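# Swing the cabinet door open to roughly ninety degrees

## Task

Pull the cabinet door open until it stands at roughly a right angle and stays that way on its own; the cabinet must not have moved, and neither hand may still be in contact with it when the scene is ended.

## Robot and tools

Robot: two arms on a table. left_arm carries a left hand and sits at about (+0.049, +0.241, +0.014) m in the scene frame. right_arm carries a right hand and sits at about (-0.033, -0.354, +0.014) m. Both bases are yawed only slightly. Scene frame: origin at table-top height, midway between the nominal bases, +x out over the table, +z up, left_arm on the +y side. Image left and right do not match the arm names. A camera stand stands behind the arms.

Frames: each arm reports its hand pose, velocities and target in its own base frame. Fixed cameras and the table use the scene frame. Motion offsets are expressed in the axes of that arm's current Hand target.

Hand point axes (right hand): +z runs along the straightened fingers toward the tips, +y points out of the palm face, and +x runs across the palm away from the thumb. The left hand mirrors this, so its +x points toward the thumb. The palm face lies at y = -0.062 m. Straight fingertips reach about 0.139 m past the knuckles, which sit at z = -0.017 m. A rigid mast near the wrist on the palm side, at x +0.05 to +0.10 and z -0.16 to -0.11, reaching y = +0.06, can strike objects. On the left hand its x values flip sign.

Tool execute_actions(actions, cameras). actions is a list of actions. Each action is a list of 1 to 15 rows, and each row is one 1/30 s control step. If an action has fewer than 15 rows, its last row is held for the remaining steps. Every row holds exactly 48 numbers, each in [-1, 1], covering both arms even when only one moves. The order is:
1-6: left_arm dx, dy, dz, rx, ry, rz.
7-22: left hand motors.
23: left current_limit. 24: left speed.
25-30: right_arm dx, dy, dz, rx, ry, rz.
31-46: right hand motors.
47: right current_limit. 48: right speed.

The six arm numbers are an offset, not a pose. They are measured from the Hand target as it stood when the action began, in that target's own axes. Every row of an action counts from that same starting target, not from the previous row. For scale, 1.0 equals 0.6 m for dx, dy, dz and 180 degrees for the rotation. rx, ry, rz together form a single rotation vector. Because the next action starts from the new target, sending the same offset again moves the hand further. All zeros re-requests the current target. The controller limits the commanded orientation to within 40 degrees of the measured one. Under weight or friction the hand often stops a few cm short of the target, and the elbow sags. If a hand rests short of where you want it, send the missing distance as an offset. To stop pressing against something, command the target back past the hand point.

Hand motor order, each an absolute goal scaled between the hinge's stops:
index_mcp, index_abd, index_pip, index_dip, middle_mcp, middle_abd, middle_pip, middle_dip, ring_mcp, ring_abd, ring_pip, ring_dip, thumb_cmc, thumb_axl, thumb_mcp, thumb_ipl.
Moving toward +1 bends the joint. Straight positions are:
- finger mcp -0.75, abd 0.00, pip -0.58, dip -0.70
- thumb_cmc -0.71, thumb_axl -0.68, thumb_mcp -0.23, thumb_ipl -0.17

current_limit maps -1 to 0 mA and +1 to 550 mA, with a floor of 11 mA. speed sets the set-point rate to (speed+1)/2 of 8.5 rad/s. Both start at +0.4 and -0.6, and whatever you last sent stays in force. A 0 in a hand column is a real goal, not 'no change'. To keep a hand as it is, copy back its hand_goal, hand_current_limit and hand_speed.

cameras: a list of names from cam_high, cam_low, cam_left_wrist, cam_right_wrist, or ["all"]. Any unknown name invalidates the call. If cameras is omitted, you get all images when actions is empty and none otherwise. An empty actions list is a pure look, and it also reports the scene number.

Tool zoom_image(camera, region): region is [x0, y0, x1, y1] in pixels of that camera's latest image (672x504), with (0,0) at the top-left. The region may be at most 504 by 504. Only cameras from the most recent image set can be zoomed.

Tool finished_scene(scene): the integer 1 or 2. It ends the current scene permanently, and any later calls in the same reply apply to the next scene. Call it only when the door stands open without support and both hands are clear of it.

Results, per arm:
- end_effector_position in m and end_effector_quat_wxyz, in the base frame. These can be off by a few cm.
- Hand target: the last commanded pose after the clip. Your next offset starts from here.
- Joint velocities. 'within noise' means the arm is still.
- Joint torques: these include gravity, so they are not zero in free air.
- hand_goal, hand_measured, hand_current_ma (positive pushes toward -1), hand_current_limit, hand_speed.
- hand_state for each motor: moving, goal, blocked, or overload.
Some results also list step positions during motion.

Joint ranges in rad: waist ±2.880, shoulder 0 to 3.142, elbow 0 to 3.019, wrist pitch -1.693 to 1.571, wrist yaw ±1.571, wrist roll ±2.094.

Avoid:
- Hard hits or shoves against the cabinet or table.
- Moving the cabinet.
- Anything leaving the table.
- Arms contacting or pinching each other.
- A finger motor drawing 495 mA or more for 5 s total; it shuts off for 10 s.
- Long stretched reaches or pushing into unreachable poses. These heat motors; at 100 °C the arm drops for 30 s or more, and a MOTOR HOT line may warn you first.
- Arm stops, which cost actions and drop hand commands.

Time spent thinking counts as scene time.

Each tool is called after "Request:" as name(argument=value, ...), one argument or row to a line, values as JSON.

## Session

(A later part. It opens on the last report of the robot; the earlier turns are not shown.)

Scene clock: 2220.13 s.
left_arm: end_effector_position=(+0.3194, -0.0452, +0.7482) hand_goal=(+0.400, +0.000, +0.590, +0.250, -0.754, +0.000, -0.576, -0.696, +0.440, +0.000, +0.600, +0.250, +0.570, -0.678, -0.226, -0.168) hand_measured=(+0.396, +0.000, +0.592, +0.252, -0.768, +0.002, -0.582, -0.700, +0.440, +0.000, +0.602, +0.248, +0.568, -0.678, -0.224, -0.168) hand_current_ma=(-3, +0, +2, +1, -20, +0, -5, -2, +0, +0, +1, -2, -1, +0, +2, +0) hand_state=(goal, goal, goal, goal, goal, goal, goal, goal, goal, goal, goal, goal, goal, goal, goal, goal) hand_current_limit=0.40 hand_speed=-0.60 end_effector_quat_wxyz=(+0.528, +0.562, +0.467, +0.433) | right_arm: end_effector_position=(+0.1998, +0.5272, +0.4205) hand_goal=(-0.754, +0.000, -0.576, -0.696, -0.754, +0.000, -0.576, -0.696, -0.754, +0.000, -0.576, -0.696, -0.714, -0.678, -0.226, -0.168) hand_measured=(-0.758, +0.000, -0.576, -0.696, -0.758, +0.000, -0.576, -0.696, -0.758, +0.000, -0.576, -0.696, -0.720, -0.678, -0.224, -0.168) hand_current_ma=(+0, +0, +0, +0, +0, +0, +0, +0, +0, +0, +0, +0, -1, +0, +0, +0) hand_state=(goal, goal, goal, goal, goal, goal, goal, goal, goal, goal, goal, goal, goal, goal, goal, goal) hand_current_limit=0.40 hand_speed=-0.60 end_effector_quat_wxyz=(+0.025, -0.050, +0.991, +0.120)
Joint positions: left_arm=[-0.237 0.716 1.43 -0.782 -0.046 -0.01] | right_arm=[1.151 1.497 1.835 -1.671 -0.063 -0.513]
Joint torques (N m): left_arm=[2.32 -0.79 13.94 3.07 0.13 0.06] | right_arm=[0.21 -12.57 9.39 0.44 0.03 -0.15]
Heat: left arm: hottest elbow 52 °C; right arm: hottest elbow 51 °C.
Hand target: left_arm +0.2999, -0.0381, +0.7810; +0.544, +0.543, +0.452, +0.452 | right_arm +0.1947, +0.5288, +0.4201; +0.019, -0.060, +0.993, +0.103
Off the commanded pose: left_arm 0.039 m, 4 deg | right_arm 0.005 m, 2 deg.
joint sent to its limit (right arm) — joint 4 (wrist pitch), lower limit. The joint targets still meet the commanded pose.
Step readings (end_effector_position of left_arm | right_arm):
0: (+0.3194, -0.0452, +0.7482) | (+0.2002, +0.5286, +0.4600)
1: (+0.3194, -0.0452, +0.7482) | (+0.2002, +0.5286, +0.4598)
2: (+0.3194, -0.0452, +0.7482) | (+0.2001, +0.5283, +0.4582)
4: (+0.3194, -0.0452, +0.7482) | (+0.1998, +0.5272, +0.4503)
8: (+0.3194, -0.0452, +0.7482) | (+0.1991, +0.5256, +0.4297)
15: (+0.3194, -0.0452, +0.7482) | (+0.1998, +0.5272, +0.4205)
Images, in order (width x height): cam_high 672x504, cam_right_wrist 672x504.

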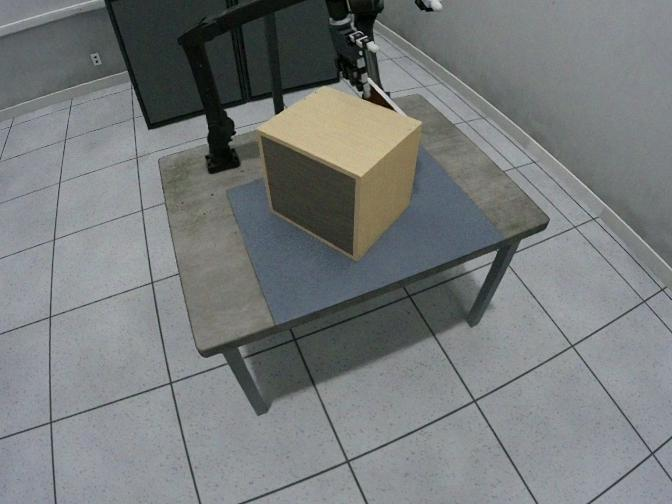

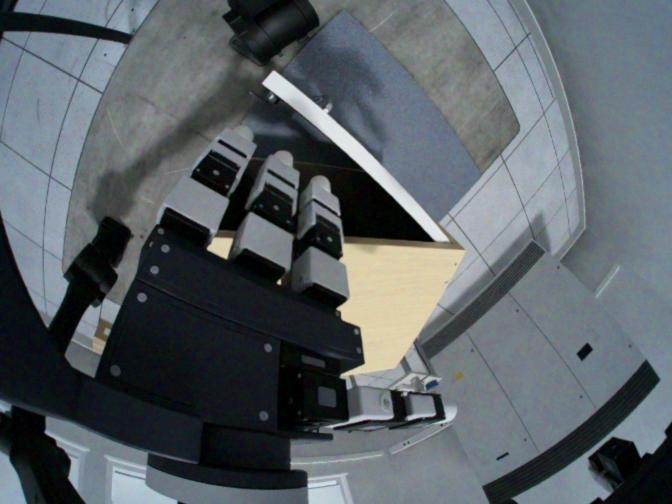

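Request:
execute_actions(
  actions=[
    [[0,0,0,0,0,0,0.4,0,0.59,0.25,-0.754,0,-0.576,-0.696,0.44,0,0.6,0.25,0.571,-0.678,-0.226,-0.168,0.4,-0.6,0.0039,-0.0151,0.0734,0,0,0,-0.754,0,-0.576,-0.696,-0.754,0,-0.576,-0.696,-0.754,0,-0.576,-0.696,-0.714,-0.678,-0.226,-0.168,0.4,-0.6]],
  ],
  cameras=["all"],
)

Request:
zoom_image(
  camera="cam_right_wrist",
  region=[140, 60, 460, 300],
)

Request:
zoom_image(
  camera="cam_high",
  region=[300, 0, 440, 145],
)

Scene clock: 2233.17 s.
left_arm: end_effector_position=(+0.3194, -0.0452, +0.7482) hand_goal=(+0.400, +0.000, +0.590, +0.250, -0.754, +0.000, -0.576, -0.696, +0.440, +0.000, +0.600, +0.250, +0.570, -0.678, -0.226, -0.168) hand_measured=(+0.396, +0.000, +0.592, +0.252, -0.768, +0.002, -0.582, -0.700, +0.440, +0.000, +0.602, +0.248, +0.568, -0.678, -0.224, -0.168) hand_current_ma=(-3, +0, +2, +1, -20, +0, -5, -2, +0, +0, +1, -2, -1, +0, +2, +0) hand_state=(goal, goal, goal, goal, goal, goal, goal, goal, goal, goal, goal, goal, goal, goal, goal, goal) hand_current_limit=0.40 hand_speed=-0.60 end_effector_quat_wxyz=(+0.528, +0.562, +0.467, +0.433) | right_arm: end_effector_position=(+0.1984, +0.5238, +0.3680) hand_goal=(-0.754, +0.000, -0.576, -0.696, -0.754, +0.000, -0.576, -0.696, -0.754, +0.000, -0.576, -0.696, -0.714, -0.678, -0.226, -0.168) hand_measured=(-0.754, +0.000, -0.576, -0.696, -0.756, +0.000, -0.576, -0.696, -0.756, +0.000, -0.576, -0.696, -0.720, -0.678, -0.222, -0.168) hand_current_ma=(+0, +0, +0, +0, +0, +0, +0, +0, +0, +0, +0, +0, -1, +0, +0, +0) hand_state=(goal, goal, goal, goal, goal, goal, goal, goal, goal, goal, goal, goal, goal, goal, goal, goal) hand_current_limit=0.40 hand_speed=-0.60 end_effector_quat_wxyz=(+0.012, -0.050, +0.994, +0.092)
Joint positions: left_arm=[-0.237 0.716 1.43 -0.782 -0.046 -0.01] | right_arm=[1.151 1.491 1.706 -1.611 -0.061 -0.515]
Joint torques (N m): left_arm=[2.08 -0.91 13.87 3.08 0.13 0.06] | right_arm=[0.44 -13.22 9.69 1.16 0.03 -0.16]
Heat: left arm: hottest elbow 52 °C; right arm: hottest elbow 51 °C.
Hand target: left_arm +0.2999, -0.0381, +0.7810; +0.544, +0.543, +0.452, +0.452 | right_arm +0.1946, +0.5288, +0.3750; +0.019, -0.060, +0.993, +0.103
Off the commanded pose: left_arm 0.039 m, 4 deg | right_arm 0.009 m, 2 deg.
Step readings (end_effector_position of left_arm | right_arm):
0: (+0.3194, -0.0452, +0.7482) | (+0.1997, +0.5272, +0.4205)
1: (+0.3194, -0.0452, +0.7482) | (+0.1997, +0.5270, +0.4197)
2: (+0.3194, -0.0452, +0.7482) | (+0.1995, +0.5266, +0.4174)
4: (+0.3194, -0.0452, +0.7482) | (+0.1987, +0.5246, +0.4059)
8: (+0.3194, -0.0452, +0.7482) | (+0.1973, +0.5215, +0.3759)
15: (+0.3194, -0.0452, +0.7482) | (+0.1982, +0.5234, +0.3678)

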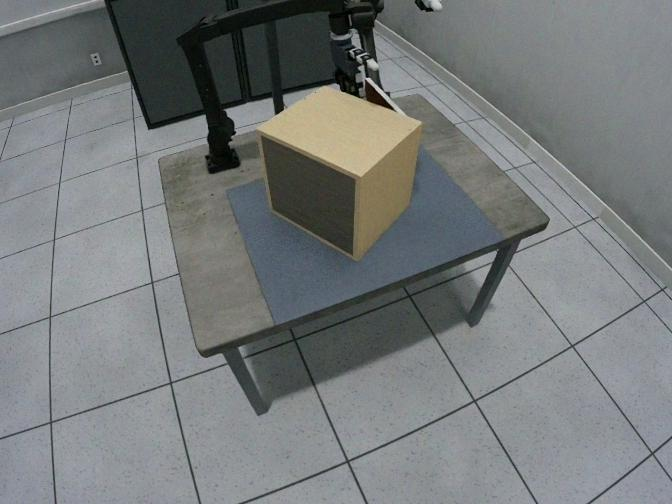

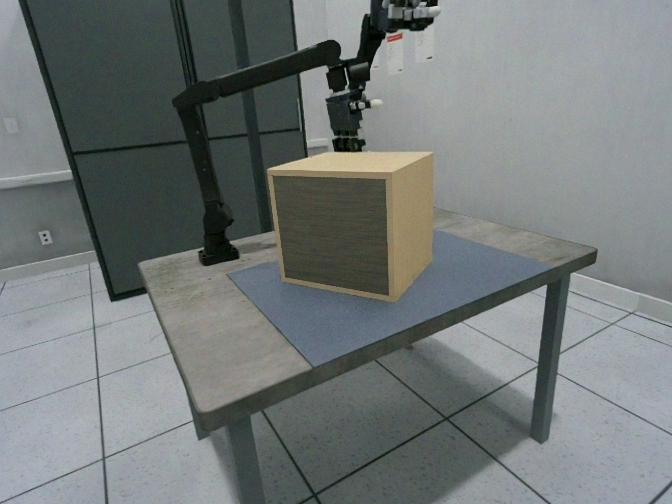

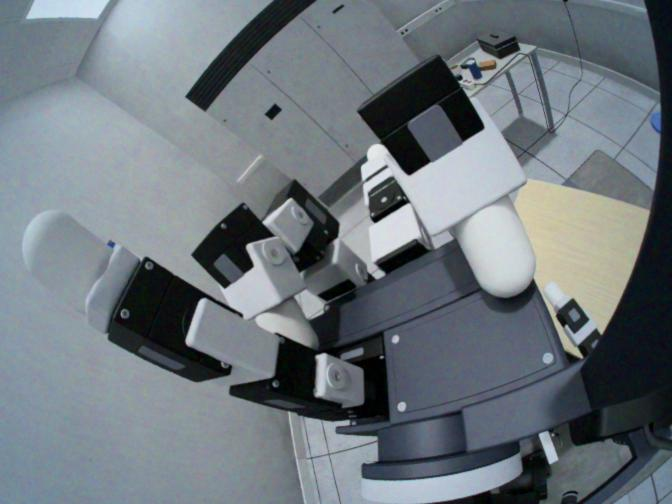

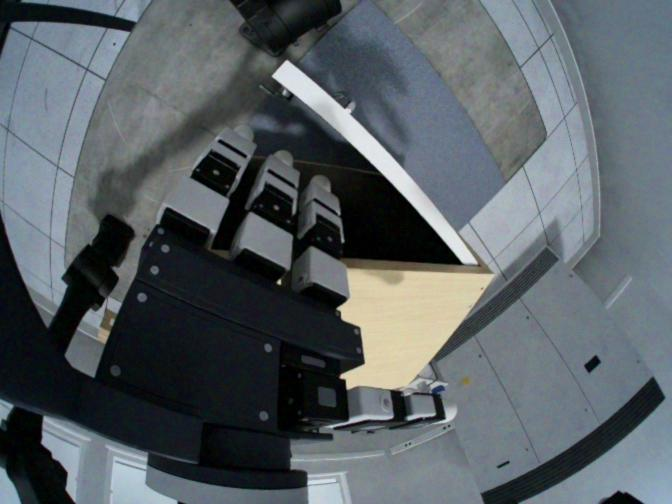

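Scaled by 1.575 from the camera's 672x504 image, which has a finer 960x720 frame.

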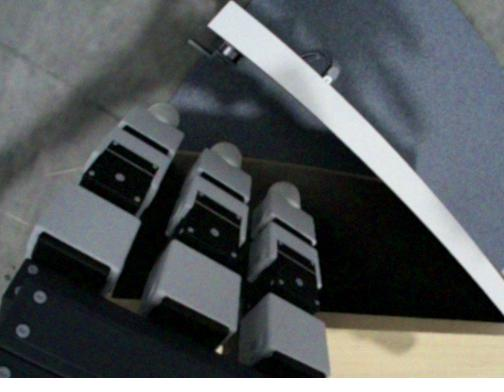

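Scaled by 3.476 from the camera's 672x504 image, which has a finer 960x720 frame.

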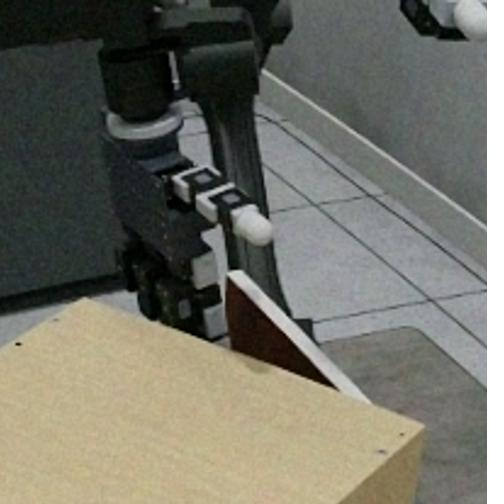

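Request:
execute_actions(
  actions=[
    [[0.0164,0,-0.003,0,0,0,0.4,0,0.59,0.25,-0.754,0,-0.576,-0.696,0.44,0,0.6,0.25,0.571,-0.678,-0.226,-0.168,0.4,-0.6,-0.0057,0.0485,0.0103,0.0020,-0.0078,0.0380,-0.754,0,-0.576,-0.696,-0.754,0,-0.576,-0.696,-0.754,0,-0.576,-0.696,-0.714,-0.678,-0.226,-0.168,0.4,-0.6]],
  ],
  cameras=["cam_high","cam_right_wrist"],
)

Request:
zoom_image(
  camera="cam_right_wrist",
  region=[140, 0, 500, 300],
)

Request:
zoom_image(
  camera="cam_high",
  region=[300, 0, 440, 145],
)

Scene clock: 2280.57 s.
left_arm: end_effector_position=(+0.3208, -0.0339, +0.7485) hand_goal=(+0.400, +0.000, +0.590, +0.250, -0.754, +0.000, -0.576, -0.696, +0.440, +0.000, +0.600, +0.250, +0.570, -0.678, -0.226, -0.168) hand_measured=(+0.396, +0.000, +0.592, +0.252, -0.768, +0.002, -0.582, -0.700, +0.440, +0.000, +0.602, +0.248, +0.568, -0.678, -0.224, -0.168) hand_current_ma=(-3, +0, +2, +1, -20, +0, -5, -2, +0, +0, +1, -2, -1, +0, +2, +0) hand_state=(goal, goal, goal, goal, goal, goal, goal, goal, goal, goal, goal, goal, goal, goal, goal, goal) hand_current_limit=0.40 hand_speed=-0.60 end_effector_quat_wxyz=(+0.530, +0.560, +0.468, +0.432) | right_arm: end_effector_position=(+0.1931, +0.5461, +0.3502) hand_goal=(-0.754, +0.000, -0.576, -0.696, -0.754, +0.000, -0.576, -0.696, -0.754, +0.000, -0.576, -0.696, -0.714, -0.678, -0.226, -0.168) hand_measured=(-0.754, +0.000, -0.576, -0.696, -0.756, +0.000, -0.576, -0.696, -0.756, +0.000, -0.576, -0.696, -0.718, -0.678, -0.222, -0.168) hand_current_ma=(+0, +0, +0, +0, +0, +0, +0, +0, +0, +0, +0, +0, +0, +0, +0, +0) hand_state=(goal, goal, goal, goal, goal, goal, goal, goal, goal, goal, goal, goal, goal, goal, goal, goal) hand_current_limit=0.40 hand_speed=-0.60 end_effector_quat_wxyz=(+0.015, -0.001, +0.997, +0.076)
Joint positions: left_arm=[-0.161 0.715 1.43 -0.782 0.03 -0.01] | right_arm=[1.208 1.544 1.729 -1.603 -0.027 -0.362]
Joint torques (N m): left_arm=[1.96 -0.79 13.85 2.99 0.13 0.05] | right_arm=[0.38 -13.16 13.09 0.88 0.07 0.04]
Heat: left arm: hottest elbow 52 °C; right arm: hottest elbow 48 °C.
Hand target: left_arm +0.3000, -0.0282, +0.7810; +0.544, +0.543, +0.452, +0.452 | right_arm +0.1946, +0.5587, +0.3748; +0.025, +0.001, +0.995, +0.101
Off the commanded pose: left_arm 0.039 m, 4 deg | right_arm 0.028 m, 3 deg.
Step readings (end_effector_position of left_arm | right_arm):
0: (+0.3194, -0.0452, +0.7482) | (+0.1984, +0.5238, +0.3680)
1: (+0.3194, -0.0456, +0.7482) | (+0.1984, +0.5238, +0.3680)
2: (+0.3196, -0.0456, +0.7482) | (+0.1984, +0.5242, +0.3677)
4: (+0.3200, -0.0446, +0.7481) | (+0.1997, +0.5258, +0.3663)
8: (+0.3210, -0.0372, +0.7482) | (+0.1936, +0.5363, +0.3586)
15: (+0.3207, -0.0343, +0.7485) | (+0.1910, +0.5451, +0.3460)
Images, in order (width x height): cam_high 672x504, cam_right_wrist 672x504.

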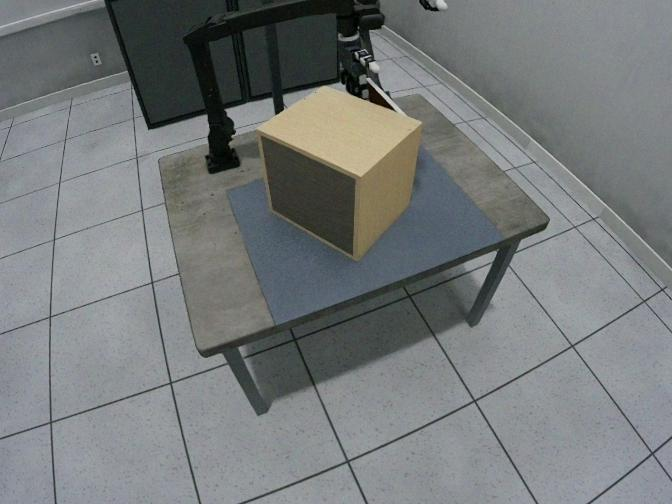

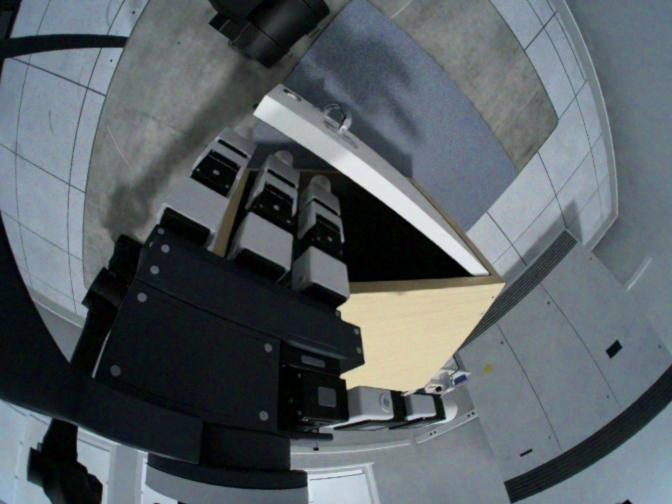

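Scaled by 1.400 from the camera's 672x504 image, which has a finer 960x720 frame.

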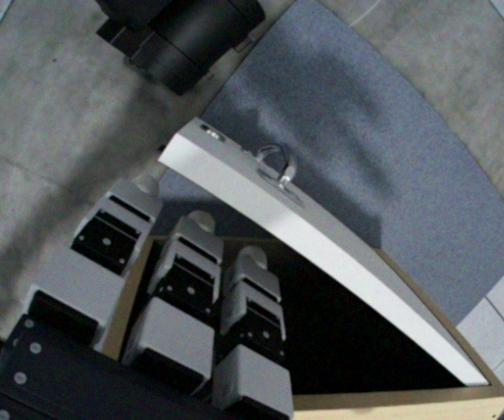

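Scaled by 3.476 from the camera's 672x504 image, which has a finer 960x720 frame.

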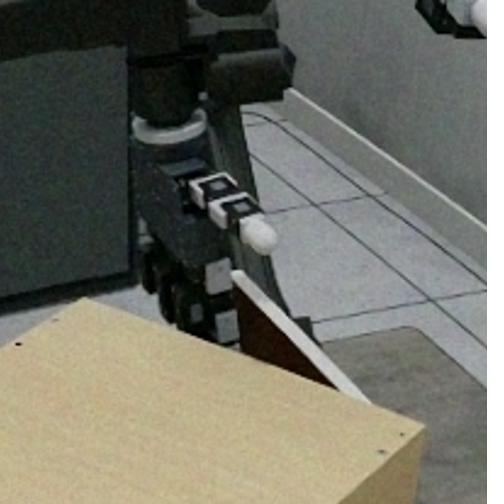

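Request:
execute_actions(
  actions=[
    [[0,0.0833,0,0,0,0,0.4,0,0.59,0.25,-0.754,0,-0.576,-0.696,0.44,0,0.6,0.25,0.571,-0.678,-0.226,-0.168,0.4,-0.6,-0.0402,0.0171,0.0045,0,0,0,-0.754,0,-0.576,-0.696,-0.754,0,-0.576,-0.696,-0.754,0,-0.576,-0.696,-0.714,-0.678,-0.226,-0.168,0.4,-0.6]],
    [[0,0.0833,0,0,0,0,0.4,0,0.59,0.25,-0.754,0,-0.576,-0.696,0.44,0,0.6,0.25,0.571,-0.678,-0.226,-0.168,0.4,-0.6,0,0.0171,0.0045,0,0,0,-0.754,0,-0.576,-0.696,-0.754,0,-0.576,-0.696,-0.754,0,-0.576,-0.696,-0.714,-0.678,-0.226,-0.168,0.4,-0.6]],
  ],
  cameras=["all"],
)

Request:
zoom_image(
  camera="cam_right_wrist",
  region=[140, 0, 500, 300],
)

Request:
zoom_image(
  camera="cam_high",
  region=[300, 0, 440, 145],
)

Scene clock: 2369.87 s.
left_arm: end_effector_position=(+0.3104, -0.0320, +0.8627) hand_goal=(+0.400, +0.000, +0.590, +0.250, -0.754, +0.000, -0.576, -0.696, +0.440, +0.000, +0.600, +0.250, +0.570, -0.678, -0.226, -0.168) hand_measured=(+0.396, +0.000, +0.592, +0.252, -0.768, +0.002, -0.582, -0.700, +0.440, +0.000, +0.602, +0.248, +0.568, -0.678, -0.224, -0.168) hand_current_ma=(-3, +0, +2, +1, -20, +0, -5, -2, +0, +0, +1, -2, -1, +0, +2, +0) hand_state=(goal, goal, goal, goal, goal, goal, goal, goal, goal, goal, goal, goal, goal, goal, goal, goal) hand_current_limit=0.40 hand_speed=-0.60 end_effector_quat_wxyz=(+0.541, +0.550, +0.459, +0.441) | right_arm: end_effector_position=(+0.2126, +0.5702, +0.3572) hand_goal=(-0.754, +0.000, -0.576, -0.696, -0.754, +0.000, -0.576, -0.696, -0.754, +0.000, -0.576, -0.696, -0.714, -0.678, -0.226, -0.168) hand_measured=(-0.754, +0.000, -0.576, -0.696, -0.758, +0.000, -0.578, -0.696, -0.762, +0.002, -0.580, -0.698, -0.718, -0.678, -0.222, -0.168) hand_current_ma=(+0, +0, +0, +0, +0, +0, +0, +0, -1, +0, +0, +0, +0, +0, +0, +0) hand_state=(goal, goal, goal, goal, goal, goal, goal, goal, goal, goal, goal, goal, goal, goal, goal, goal) hand_current_limit=0.40 hand_speed=-0.60 end_effector_quat_wxyz=(+0.020, +0.001, +0.996, +0.086)
Joint positions: left_arm=[-0.158 0.909 1.872 -0.988 0.033 -0.01] | right_arm=[1.19 1.614 1.824 -1.607 -0.027 -0.376]
Joint torques (N m): left_arm=[2.08 -0.38 12.04 2.1 0.14 0.06] | right_arm=[-0.85 -13.39 13.37 0.34 -0.09 -0.09]
Heat: left arm: hottest elbow 53 °C; right arm: hottest elbow 53 °C.
Hand target: left_arm +0.3001, -0.0281, +0.8808; +0.544, +0.544, +0.452, +0.452 | right_arm +0.2188, +0.5798, +0.3751; +0.025, +0.001, +0.995, +0.101
Off the commanded pose: left_arm 0.021 m, 2 deg | right_arm 0.021 m, 2 deg.
Step readings (end_effector_position of left_arm | right_arm):
0: (+0.3208, -0.0339, +0.7485) | (+0.1932, +0.5461, +0.3501)
1: (+0.3205, -0.0339, +0.7489) | (+0.1932, +0.5461, +0.3503)
2: (+0.3199, -0.0338, +0.7508) | (+0.1935, +0.5468, +0.3510)
4: (+0.3187, -0.0336, +0.7602) | (+0.1951, +0.5510, +0.3547)
8: (+0.3108, -0.0323, +0.7942) | (+0.2016, +0.5590, +0.3595)
15: (+0.3004, -0.0305, +0.8153) | (+0.2091, +0.5612, +0.3543)
16: (+0.3000, -0.0304, +0.8163) | (+0.2091, +0.5614, +0.3541)
17: (+0.3010, -0.0305, +0.8178) | (+0.2094, +0.5620, +0.3542)
19: (+0.3036, -0.0310, +0.8276) | (+0.2105, +0.5649, +0.3558)
23: (+0.3081, -0.0317, +0.8538) | (+0.2123, +0.5693, +0.3575)
30: (+0.3128, -0.0324, +0.8601) | (+0.2126, +0.5701, +0.3571)

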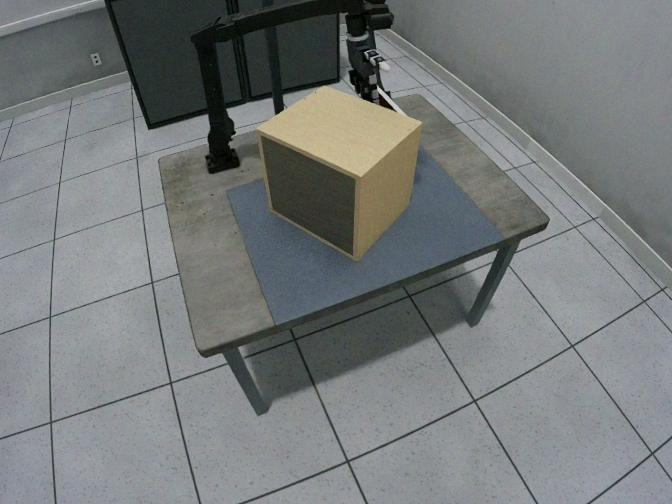

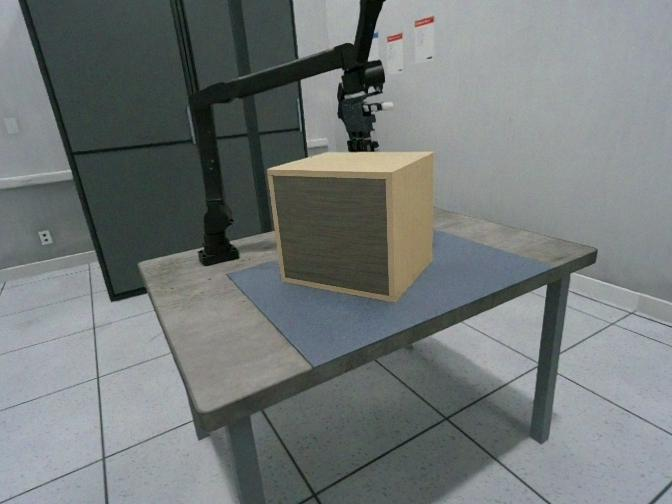

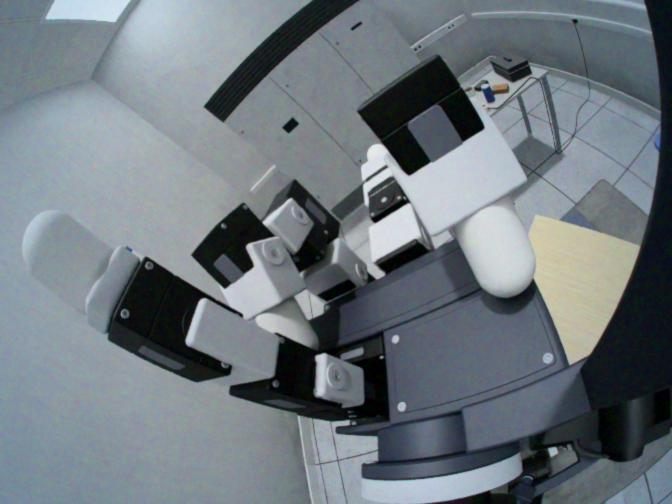

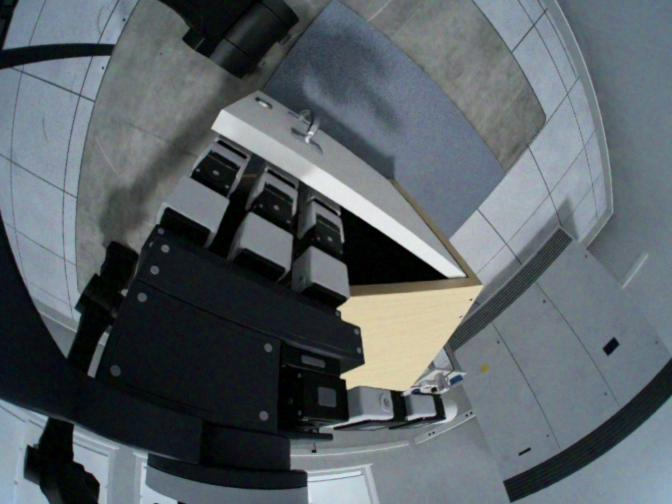

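Scaled by 1.400 from the camera's 672x504 image, which has a finer 960x720 frame.

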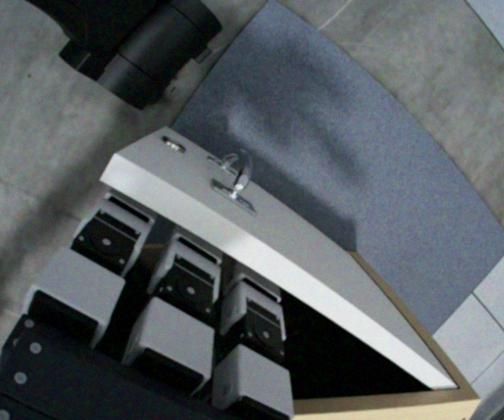

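Scaled by 3.476 from the camera's 672x504 image, which has a finer 960x720 frame.

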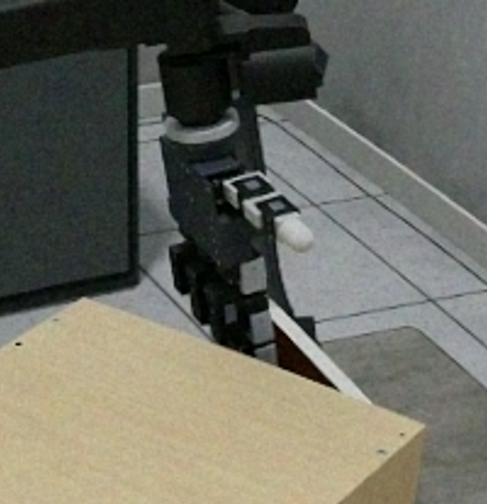

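Request:
execute_actions(
  actions=[
    [[0,0,0,0,0,0,0.4,0,0.59,0.25,-0.754,0,-0.576,-0.696,0.44,0,0.6,0.25,0.571,-0.678,-0.226,-0.168,0.4,-0.6,-0.0053,0.0318,0.0068,0.0014,-0.0056,0.0272,-0.754,0,-0.576,-0.696,-0.754,0,-0.576,-0.696,-0.754,0,-0.576,-0.696,-0.714,-0.678,-0.226,-0.168,0.4,-0.6]],
  ],
  cameras=["cam_high","cam_right_wrist"],
)

Request:
zoom_image(
  camera="cam_right_wrist",
  region=[140, 0, 500, 300],
)

Request:
zoom_image(
  camera="cam_high",
  region=[300, 0, 440, 145],
)

Scene clock: 2416.50 s.
left_arm: end_effector_position=(+0.3109, -0.0320, +0.8619) hand_goal=(+0.400, +0.000, +0.590, +0.250, -0.754, +0.000, -0.576, -0.696, +0.440, +0.000, +0.600, +0.250, +0.570, -0.678, -0.226, -0.168) hand_measured=(+0.396, +0.000, +0.592, +0.252, -0.768, +0.002, -0.582, -0.700, +0.440, +0.000, +0.602, +0.248, +0.568, -0.678, -0.224, -0.168) hand_current_ma=(-3, +0, +2, +1, -20, +0, -5, -2, +0, +0, +1, -2, -1, +0, +2, +0) hand_state=(goal, goal, goal, goal, goal, goal, goal, goal, goal, goal, goal, goal, goal, goal, goal, goal) hand_current_limit=0.40 hand_speed=-0.60 end_effector_quat_wxyz=(+0.540, +0.551, +0.459, +0.440) | right_arm: end_effector_position=(+0.2253, +0.5866, +0.3550) hand_goal=(-0.754, +0.000, -0.576, -0.696, -0.754, +0.000, -0.576, -0.696, -0.754, +0.000, -0.576, -0.696, -0.714, -0.678, -0.226, -0.168) hand_measured=(-0.756, +0.000, -0.576, -0.696, -0.758, +0.004, -0.580, -0.696, -0.766, +0.006, -0.586, -0.700, -0.718, -0.678, -0.222, -0.168) hand_current_ma=(+0, +0, +0, +0, +0, +0, +0, +0, -3, +1, -2, +0, +0, +0, +0, +0) hand_state=(goal, goal, goal, goal, goal, goal, goal, goal, goal, goal, goal, goal, goal, goal, goal, goal) hand_current_limit=0.40 hand_speed=-0.60 end_effector_quat_wxyz=(+0.023, +0.045, +0.995, +0.083)
Joint positions: left_arm=[-0.158 0.91 1.872 -0.991 0.033 -0.01] | right_arm=[1.2 1.669 1.888 -1.618 -0.009 -0.281]
Joint torques (N m): left_arm=[1.79 -0.15 12.23 2.07 0.14 0.07] | right_arm=[0.91 -14.45 13.52 0.35 0.1 0.06]
Heat: left arm: hottest elbow 49 °C; right arm: hottest elbow 57 °C.
Hand target: left_arm +0.3001, -0.0281, +0.8807; +0.544, +0.544, +0.452, +0.452 | right_arm +0.2220, +0.5992, +0.3751; +0.030, +0.044, +0.994, +0.100
Off the commanded pose: left_arm 0.022 m, 2 deg | right_arm 0.024 m, 2 deg.
Step readings (end_effector_position of left_arm | right_arm):
0: (+0.3104, -0.0320, +0.8626) | (+0.2126, +0.5702, +0.3572)
1: (+0.3104, -0.0320, +0.8626) | (+0.2127, +0.5703, +0.3571)
2: (+0.3104, -0.0320, +0.8626) | (+0.2133, +0.5706, +0.3573)
4: (+0.3104, -0.0319, +0.8626) | (+0.2165, +0.5734, +0.3581)
8: (+0.3104, -0.0320, +0.8626) | (+0.2217, +0.5820, +0.3573)
15: (+0.3109, -0.0320, +0.8620) | (+0.2247, +0.5871, +0.3542)
Images, in order (width x height): cam_high 672x504, cam_right_wrist 672x504.

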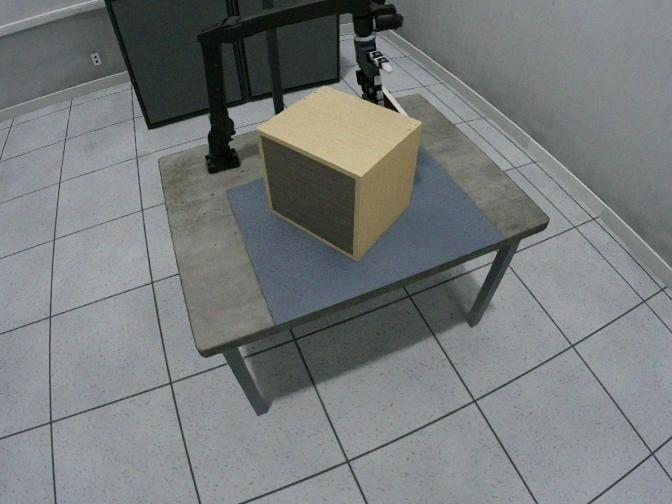

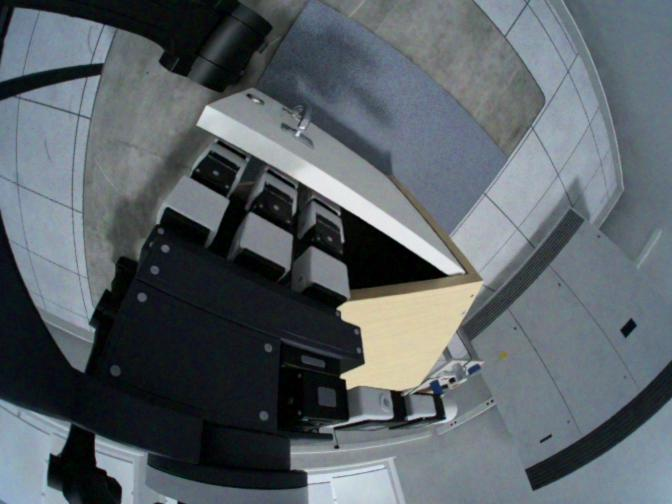

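Scaled by 1.400 from the camera's 672x504 image, which has a finer 960x720 frame.

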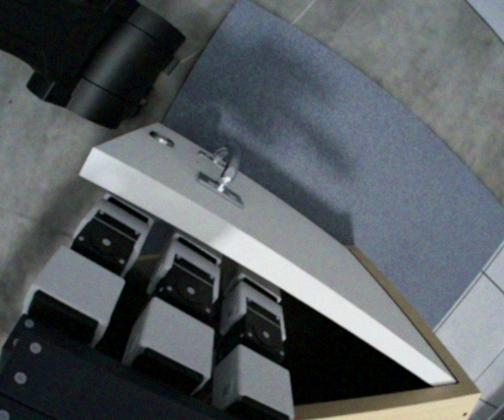

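Scaled by 3.476 from the camera's 672x504 image, which has a finer 960x720 frame.

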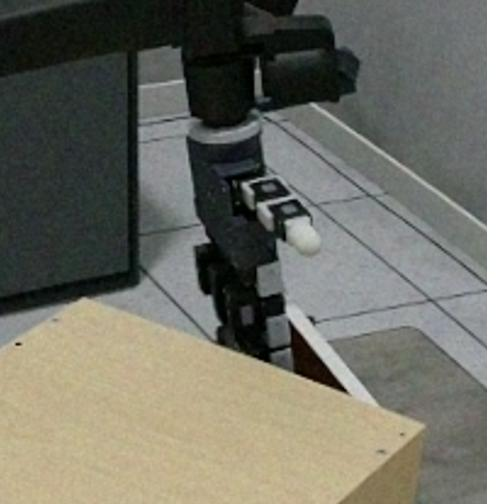

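Request:
execute_actions(
  actions=[
    [[0,0,0,0,0,0,0.4,0,0.59,0.25,-0.754,0,-0.576,-0.696,0.44,0,0.6,0.25,0.571,-0.678,-0.226,-0.168,0.4,-0.6,-0.0053,0.0318,0.0068,0.0014,-0.0056,0.0272,-0.754,0,-0.576,-0.696,-0.754,0,-0.576,-0.696,-0.754,0,-0.576,-0.696,-0.714,-0.678,-0.226,-0.168,0.4,-0.6]],
  ],
  cameras=["cam_high","cam_right_wrist"],
)

Request:
zoom_image(
  camera="cam_right_wrist",
  region=[140, 0, 500, 300],
)

Scene clock: 2440.50 s.
left_arm: end_effector_position=(+0.3109, -0.0320, +0.8619) hand_goal=(+0.400, +0.000, +0.590, +0.250, -0.754, +0.000, -0.576, -0.696, +0.440, +0.000, +0.600, +0.250, +0.570, -0.678, -0.226, -0.168) hand_measured=(+0.396, +0.000, +0.592, +0.252, -0.768, +0.002, -0.582, -0.700, +0.440, +0.000, +0.602, +0.248, +0.568, -0.678, -0.224, -0.168) hand_current_ma=(-3, +0, +2, +1, -20, +0, -5, -2, +0, +0, +1, -2, -1, +0, +2, +0) hand_state=(goal, goal, goal, goal, goal, goal, goal, goal, goal, goal, goal, goal, goal, goal, goal, goal) hand_current_limit=0.40 hand_speed=-0.60 end_effector_quat_wxyz=(+0.540, +0.551, +0.459, +0.440) | right_arm: end_effector_position=(+0.2305, +0.6068, +0.3565) hand_goal=(-0.754, +0.000, -0.576, -0.696, -0.754, +0.000, -0.576, -0.696, -0.754, +0.000, -0.576, -0.696, -0.714, -0.678, -0.226, -0.168) hand_measured=(-0.756, +0.000, -0.576, -0.696, -0.756, +0.002, -0.578, -0.698, -0.760, +0.002, -0.582, -0.700, -0.718, -0.678, -0.222, -0.168) hand_current_ma=(+0, +0, +0, +0, +0, +0, +0, +0, -1, +0, -1, +0, +0, +0, +0, +0) hand_state=(goal, goal, goal, goal, goal, goal, goal, goal, goal, goal, goal, goal, goal, goal, goal, goal) hand_current_limit=0.40 hand_speed=-0.60 end_effector_quat_wxyz=(+0.029, +0.087, +0.992, +0.083)
Joint positions: left_arm=[-0.158 0.91 1.872 -0.991 0.033 -0.01] | right_arm=[1.224 1.729 1.97 -1.637 0.015 -0.172]
Joint torques (N m): left_arm=[1.85 -0.09 12.26 2.07 0.14 0.05] | right_arm=[0.73 -15.09 13.33 0.27 0.15 0.06]
Heat: left arm: hottest elbow 48 °C; right arm: hottest elbow 53 °C.
Hand target: left_arm +0.3001, -0.0281, +0.8807; +0.544, +0.544, +0.452, +0.452 | right_arm +0.2272, +0.6184, +0.3749; +0.034, +0.087, +0.991, +0.098
Off the commanded pose: left_arm 0.022 m, 2 deg | right_arm 0.022 m, 2 deg.
Step readings (end_effector_position of left_arm | right_arm):
0: (+0.3109, -0.0320, +0.8619) | (+0.2254, +0.5866, +0.3550)
1: (+0.3109, -0.0320, +0.8619) | (+0.2257, +0.5866, +0.3550)
2: (+0.3109, -0.0320, +0.8619) | (+0.2263, +0.5871, +0.3553)
4: (+0.3109, -0.0320, +0.8619) | (+0.2277, +0.5901, +0.3564)
8: (+0.3109, -0.0320, +0.8619) | (+0.2281, +0.6014, +0.3567)
15: (+0.3109, -0.0320, +0.8619) | (+0.2297, +0.6074, +0.3556)
Images, in order (width x height): cam_high 672x504, cam_right_wrist 672x504.

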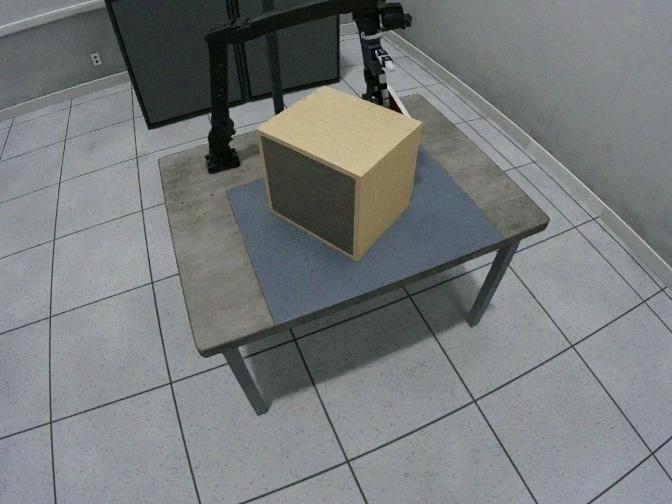

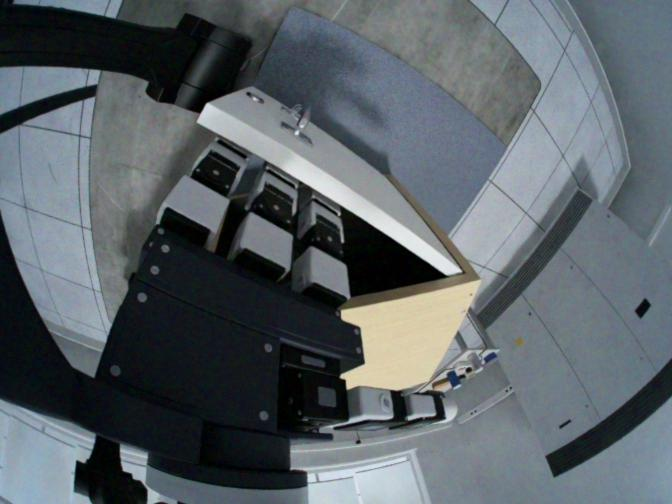

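Scaled by 1.400 from the camera's 672x504 image, which has a finer 960x720 frame.

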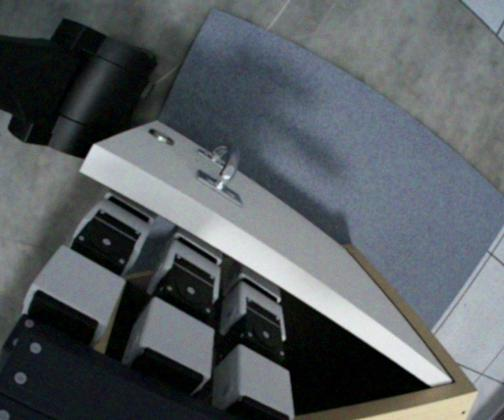

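Request:
execute_actions(
  actions=[
    [[0,0,0,0,0,0,0.4,0,0.59,0.25,-0.754,0,-0.576,-0.696,0.44,0,0.6,0.25,0.571,-0.678,-0.226,-0.168,0.4,-0.6,-0.0053,0.0318,0.0068,0.0014,-0.0056,0.0272,-0.754,0,-0.576,-0.696,-0.754,0,-0.576,-0.696,-0.754,0,-0.576,-0.696,-0.714,-0.678,-0.226,-0.168,0.4,-0.6]],
  ],
  cameras=["cam_high","cam_low","cam_right_wrist"],
)

Request:
zoom_image(
  camera="cam_right_wrist",
  region=[140, 0, 500, 300],
)

Scene clock: 2478.80 s.
left_arm: end_effector_position=(+0.3109, -0.0320, +0.8619) hand_goal=(+0.400, +0.000, +0.590, +0.250, -0.754, +0.000, -0.576, -0.696, +0.440, +0.000, +0.600, +0.250, +0.570, -0.678, -0.226, -0.168) hand_measured=(+0.396, +0.000, +0.592, +0.252, -0.768, +0.002, -0.582, -0.700, +0.440, +0.000, +0.602, +0.248, +0.568, -0.678, -0.224, -0.168) hand_current_ma=(-3, +0, +2, +1, -20, +0, -5, -2, +0, +0, +1, -2, -1, +0, +2, +0) hand_state=(goal, goal, goal, goal, goal, goal, goal, goal, goal, goal, goal, goal, goal, goal, goal, goal) hand_current_limit=0.40 hand_speed=-0.60 end_effector_quat_wxyz=(+0.540, +0.551, +0.459, +0.440) | right_arm: end_effector_position=(+0.2378, +0.6261, +0.3577) hand_goal=(-0.754, +0.000, -0.576, -0.696, -0.754, +0.000, -0.576, -0.696, -0.754, +0.000, -0.576, -0.696, -0.714, -0.678, -0.226, -0.168) hand_measured=(-0.756, +0.000, -0.578, -0.696, -0.756, +0.002, -0.578, -0.698, -0.758, +0.002, -0.582, -0.700, -0.718, -0.678, -0.222, -0.168) hand_current_ma=(+0, +0, +0, +0, +0, +0, +0, +0, -1, +0, -1, +0, +0, +0, +0, +0) hand_state=(goal, goal, goal, goal, goal, goal, goal, goal, goal, goal, goal, goal, goal, goal, goal, goal) hand_current_limit=0.40 hand_speed=-0.60 end_effector_quat_wxyz=(+0.035, +0.131, +0.987, +0.082)
Joint positions: left_arm=[-0.158 0.91 1.872 -0.991 0.033 -0.01] | right_arm=[1.243 1.798 2.068 -1.666 0.036 -0.068]
Joint torques (N m): left_arm=[2.02 0.03 12.26 2.03 0.14 0.07] | right_arm=[0.62 -16.21 13.23 0.24 0.18 0.09]
Heat: left arm: hottest elbow 48 °C; right arm: hottest elbow 55 °C.
Hand target: left_arm +0.3001, -0.0281, +0.8807; +0.544, +0.544, +0.452, +0.452 | right_arm +0.2337, +0.6369, +0.3750; +0.038, +0.131, +0.986, +0.097
Off the commanded pose: left_arm 0.022 m, 2 deg | right_arm 0.021 m, 2 deg.
Step readings (end_effector_position of left_arm | right_arm):
0: (+0.3109, -0.0320, +0.8619) | (+0.2306, +0.6068, +0.3565)
1: (+0.3109, -0.0320, +0.8619) | (+0.2306, +0.6069, +0.3566)
2: (+0.3109, -0.0320, +0.8619) | (+0.2313, +0.6073, +0.3572)
4: (+0.3109, -0.0320, +0.8619) | (+0.2332, +0.6104, +0.3581)
8: (+0.3109, -0.0320, +0.8619) | (+0.2349, +0.6210, +0.3585)
15: (+0.3109, -0.0320, +0.8619) | (+0.2373, +0.6267, +0.3565)
Images, in order (width x height): cam_high 672x504, cam_low 672x504, cam_right_wrist 672x504.

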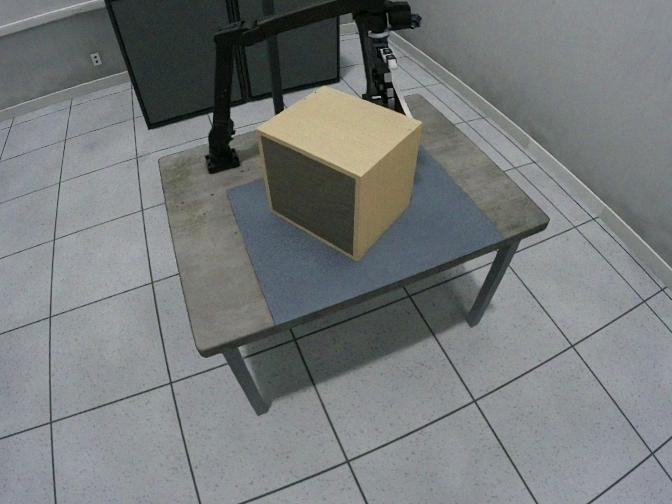

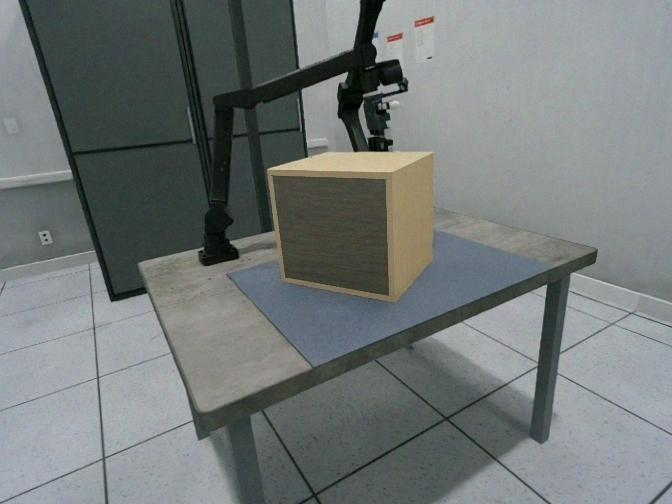

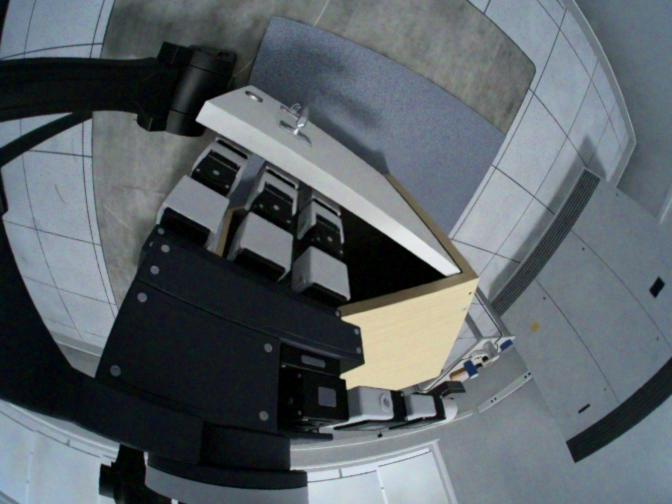

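Scaled by 1.400 from the camera's 672x504 image, which has a finer 960x720 frame.

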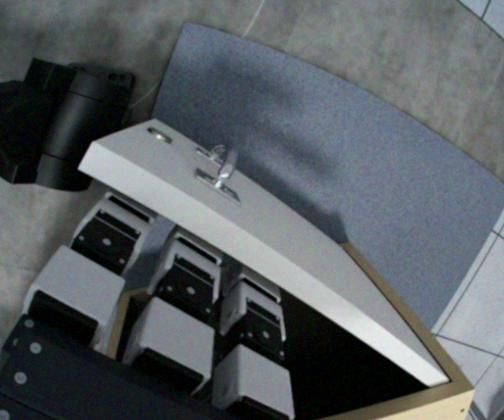

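Request:
execute_actions(
  actions=[
    [[0,0,0,0,0,0,0.4,0,0.59,0.25,-0.754,0,-0.576,-0.696,0.44,0,0.6,0.25,0.571,-0.678,-0.226,-0.168,0.4,-0.6,-0.0053,0.0318,0.0068,0.0014,-0.0056,0.0272,-0.754,0,-0.576,-0.696,-0.754,0,-0.576,-0.696,-0.754,0,-0.576,-0.696,-0.714,-0.678,-0.226,-0.168,0.4,-0.6]],
    [[0,0,0,0,0,0,0.4,0,0.59,0.25,-0.754,0,-0.576,-0.696,0.44,0,0.6,0.25,0.571,-0.678,-0.226,-0.168,0.4,-0.6,-0.0053,0.0318,0.0068,0.0014,-0.0056,0.0272,-0.754,0,-0.576,-0.696,-0.754,0,-0.576,-0.696,-0.754,0,-0.576,-0.696,-0.714,-0.678,-0.226,-0.168,0.4,-0.6]],
  ],
  cameras=["cam_high","cam_right_wrist"],
)

Request:
zoom_image(
  camera="cam_right_wrist",
  region=[140, 0, 500, 300],
)

Request:
zoom_image(
  camera="cam_high",
  region=[320, 0, 460, 145],
)

Scene clock: 2502.87 s.
left_arm: end_effector_position=(+0.3109, -0.0320, +0.8619) hand_goal=(+0.400, +0.000, +0.590, +0.250, -0.754, +0.000, -0.576, -0.696, +0.440, +0.000, +0.600, +0.250, +0.570, -0.678, -0.226, -0.168) hand_measured=(+0.396, +0.000, +0.592, +0.252, -0.768, +0.002, -0.582, -0.700, +0.440, +0.000, +0.602, +0.248, +0.568, -0.678, -0.224, -0.168) hand_current_ma=(-3, +0, +2, +1, -20, +0, -5, -2, +0, +0, +1, -2, -1, +0, +2, +0) hand_state=(goal, goal, goal, goal, goal, goal, goal, goal, goal, goal, goal, goal, goal, goal, goal, goal) hand_current_limit=0.40 hand_speed=-0.60 end_effector_quat_wxyz=(+0.540, +0.551, +0.459, +0.440) | right_arm: end_effector_position=(+0.2558, +0.6607, +0.3554) hand_goal=(-0.754, +0.000, -0.576, -0.696, -0.754, +0.000, -0.576, -0.696, -0.754, +0.000, -0.576, -0.696, -0.714, -0.678, -0.226, -0.168) hand_measured=(-0.760, +0.000, -0.582, -0.698, -0.760, +0.002, -0.580, -0.698, -0.758, +0.004, -0.580, -0.700, -0.718, -0.678, -0.222, -0.168) hand_current_ma=(-1, +0, -1, +0, -1, +0, +0, +0, -1, +0, +0, +0, +0, +0, +0, +0) hand_state=(goal, goal, goal, goal, goal, goal, goal, goal, goal, goal, goal, goal, goal, goal, goal, goal) hand_current_limit=0.40 hand_speed=-0.60 end_effector_quat_wxyz=(+0.047, +0.213, +0.971, +0.096)
Joint positions: left_arm=[-0.158 0.91 1.872 -0.991 0.033 -0.01] | right_arm=[1.267 1.917 2.223 -1.677 0.077 0.12]
Joint torques (N m): left_arm=[1.9 0.03 12.22 2.04 0.13 0.06] | right_arm=[0.56 -17.79 13.38 0.51 0.3 0.08]
Heat: left arm: hottest elbow 48 °C; right arm: hottest elbow 54 °C.
Hand target: left_arm +0.3001, -0.0281, +0.8807; +0.544, +0.544, +0.452, +0.452 | right_arm +0.2518, +0.6721, +0.3750; +0.047, +0.216, +0.971, +0.093
Off the commanded pose: left_arm 0.022 m, 2 deg | right_arm 0.023 m, 1 deg.
joint sent to its limit (right arm) — joint 4 (wrist pitch), lower limit. The joint targets are off in orientation, not in position.
Step readings (end_effector_position of left_arm | right_arm):
0: (+0.3109, -0.0320, +0.8619) | (+0.2379, +0.6261, +0.3577)
1: (+0.3109, -0.0320, +0.8619) | (+0.2381, +0.6261, +0.3580)
2: (+0.3109, -0.0320, +0.8619) | (+0.2386, +0.6266, +0.3585)
4: (+0.3109, -0.0320, +0.8619) | (+0.2407, +0.6299, +0.3598)
8: (+0.3109, -0.0320, +0.8619) | (+0.2432, +0.6402, +0.3596)
15: (+0.3109, -0.0320, +0.8619) | (+0.2454, +0.6435, +0.3556)
16: (+0.3109, -0.0320, +0.8619) | (+0.2458, +0.6435, +0.3557)
17: (+0.3109, -0.0320, +0.8619) | (+0.2463, +0.6444, +0.3562)
19: (+0.3109, -0.0320, +0.8619) | (+0.2480, +0.6491, +0.3576)
23: (+0.3109, -0.0320, +0.8619) | (+0.2532, +0.6586, +0.3575)
30: (+0.3109, -0.0320, +0.8619) | (+0.2556, +0.6610, +0.3554)
Images, in order (width x height): cam_high 672x504, cam_right_wrist 672x504.

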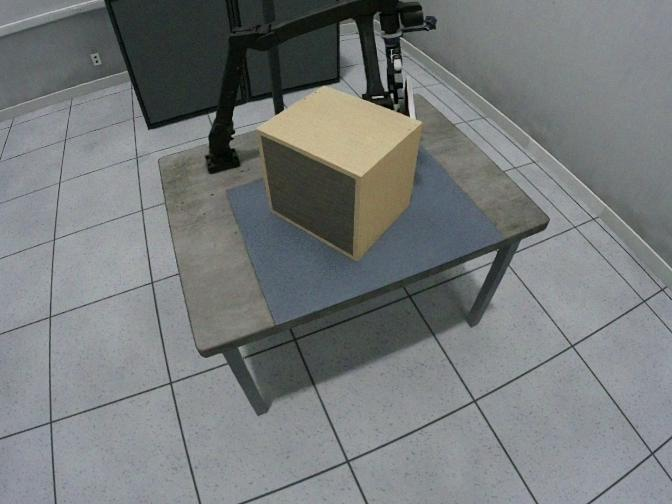

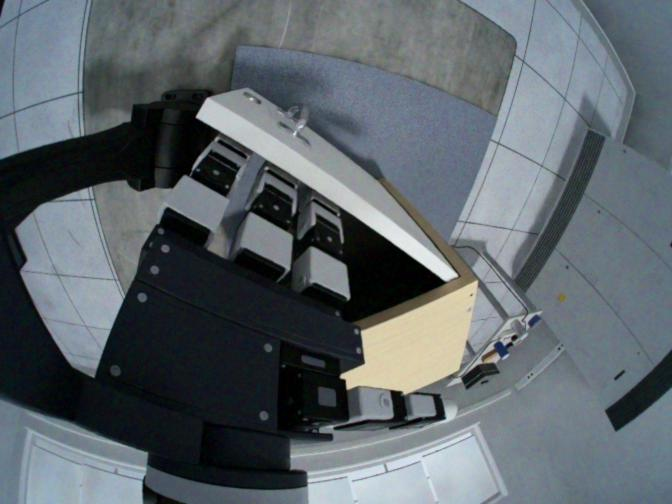

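Scaled by 1.400 from the camera's 672x504 image, which has a finer 960x720 frame.

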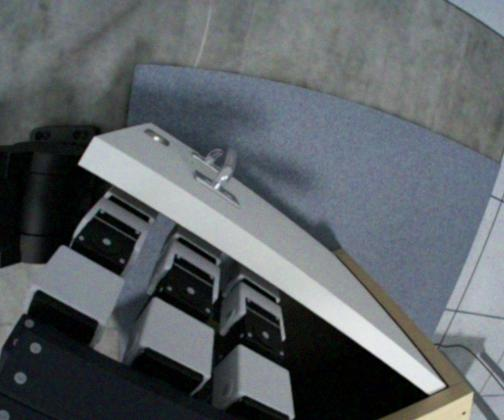

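Scaled by 3.476 from the camera's 672x504 image, which has a finer 960x720 frame.

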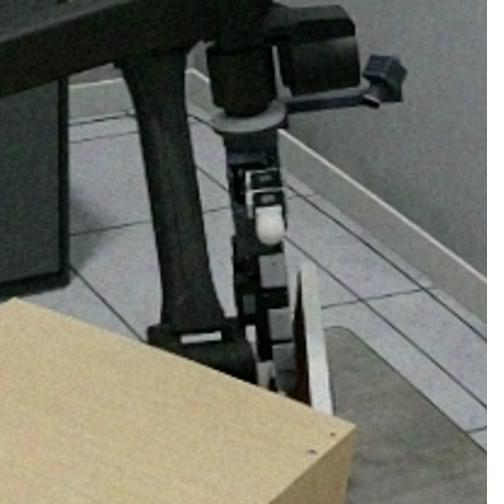

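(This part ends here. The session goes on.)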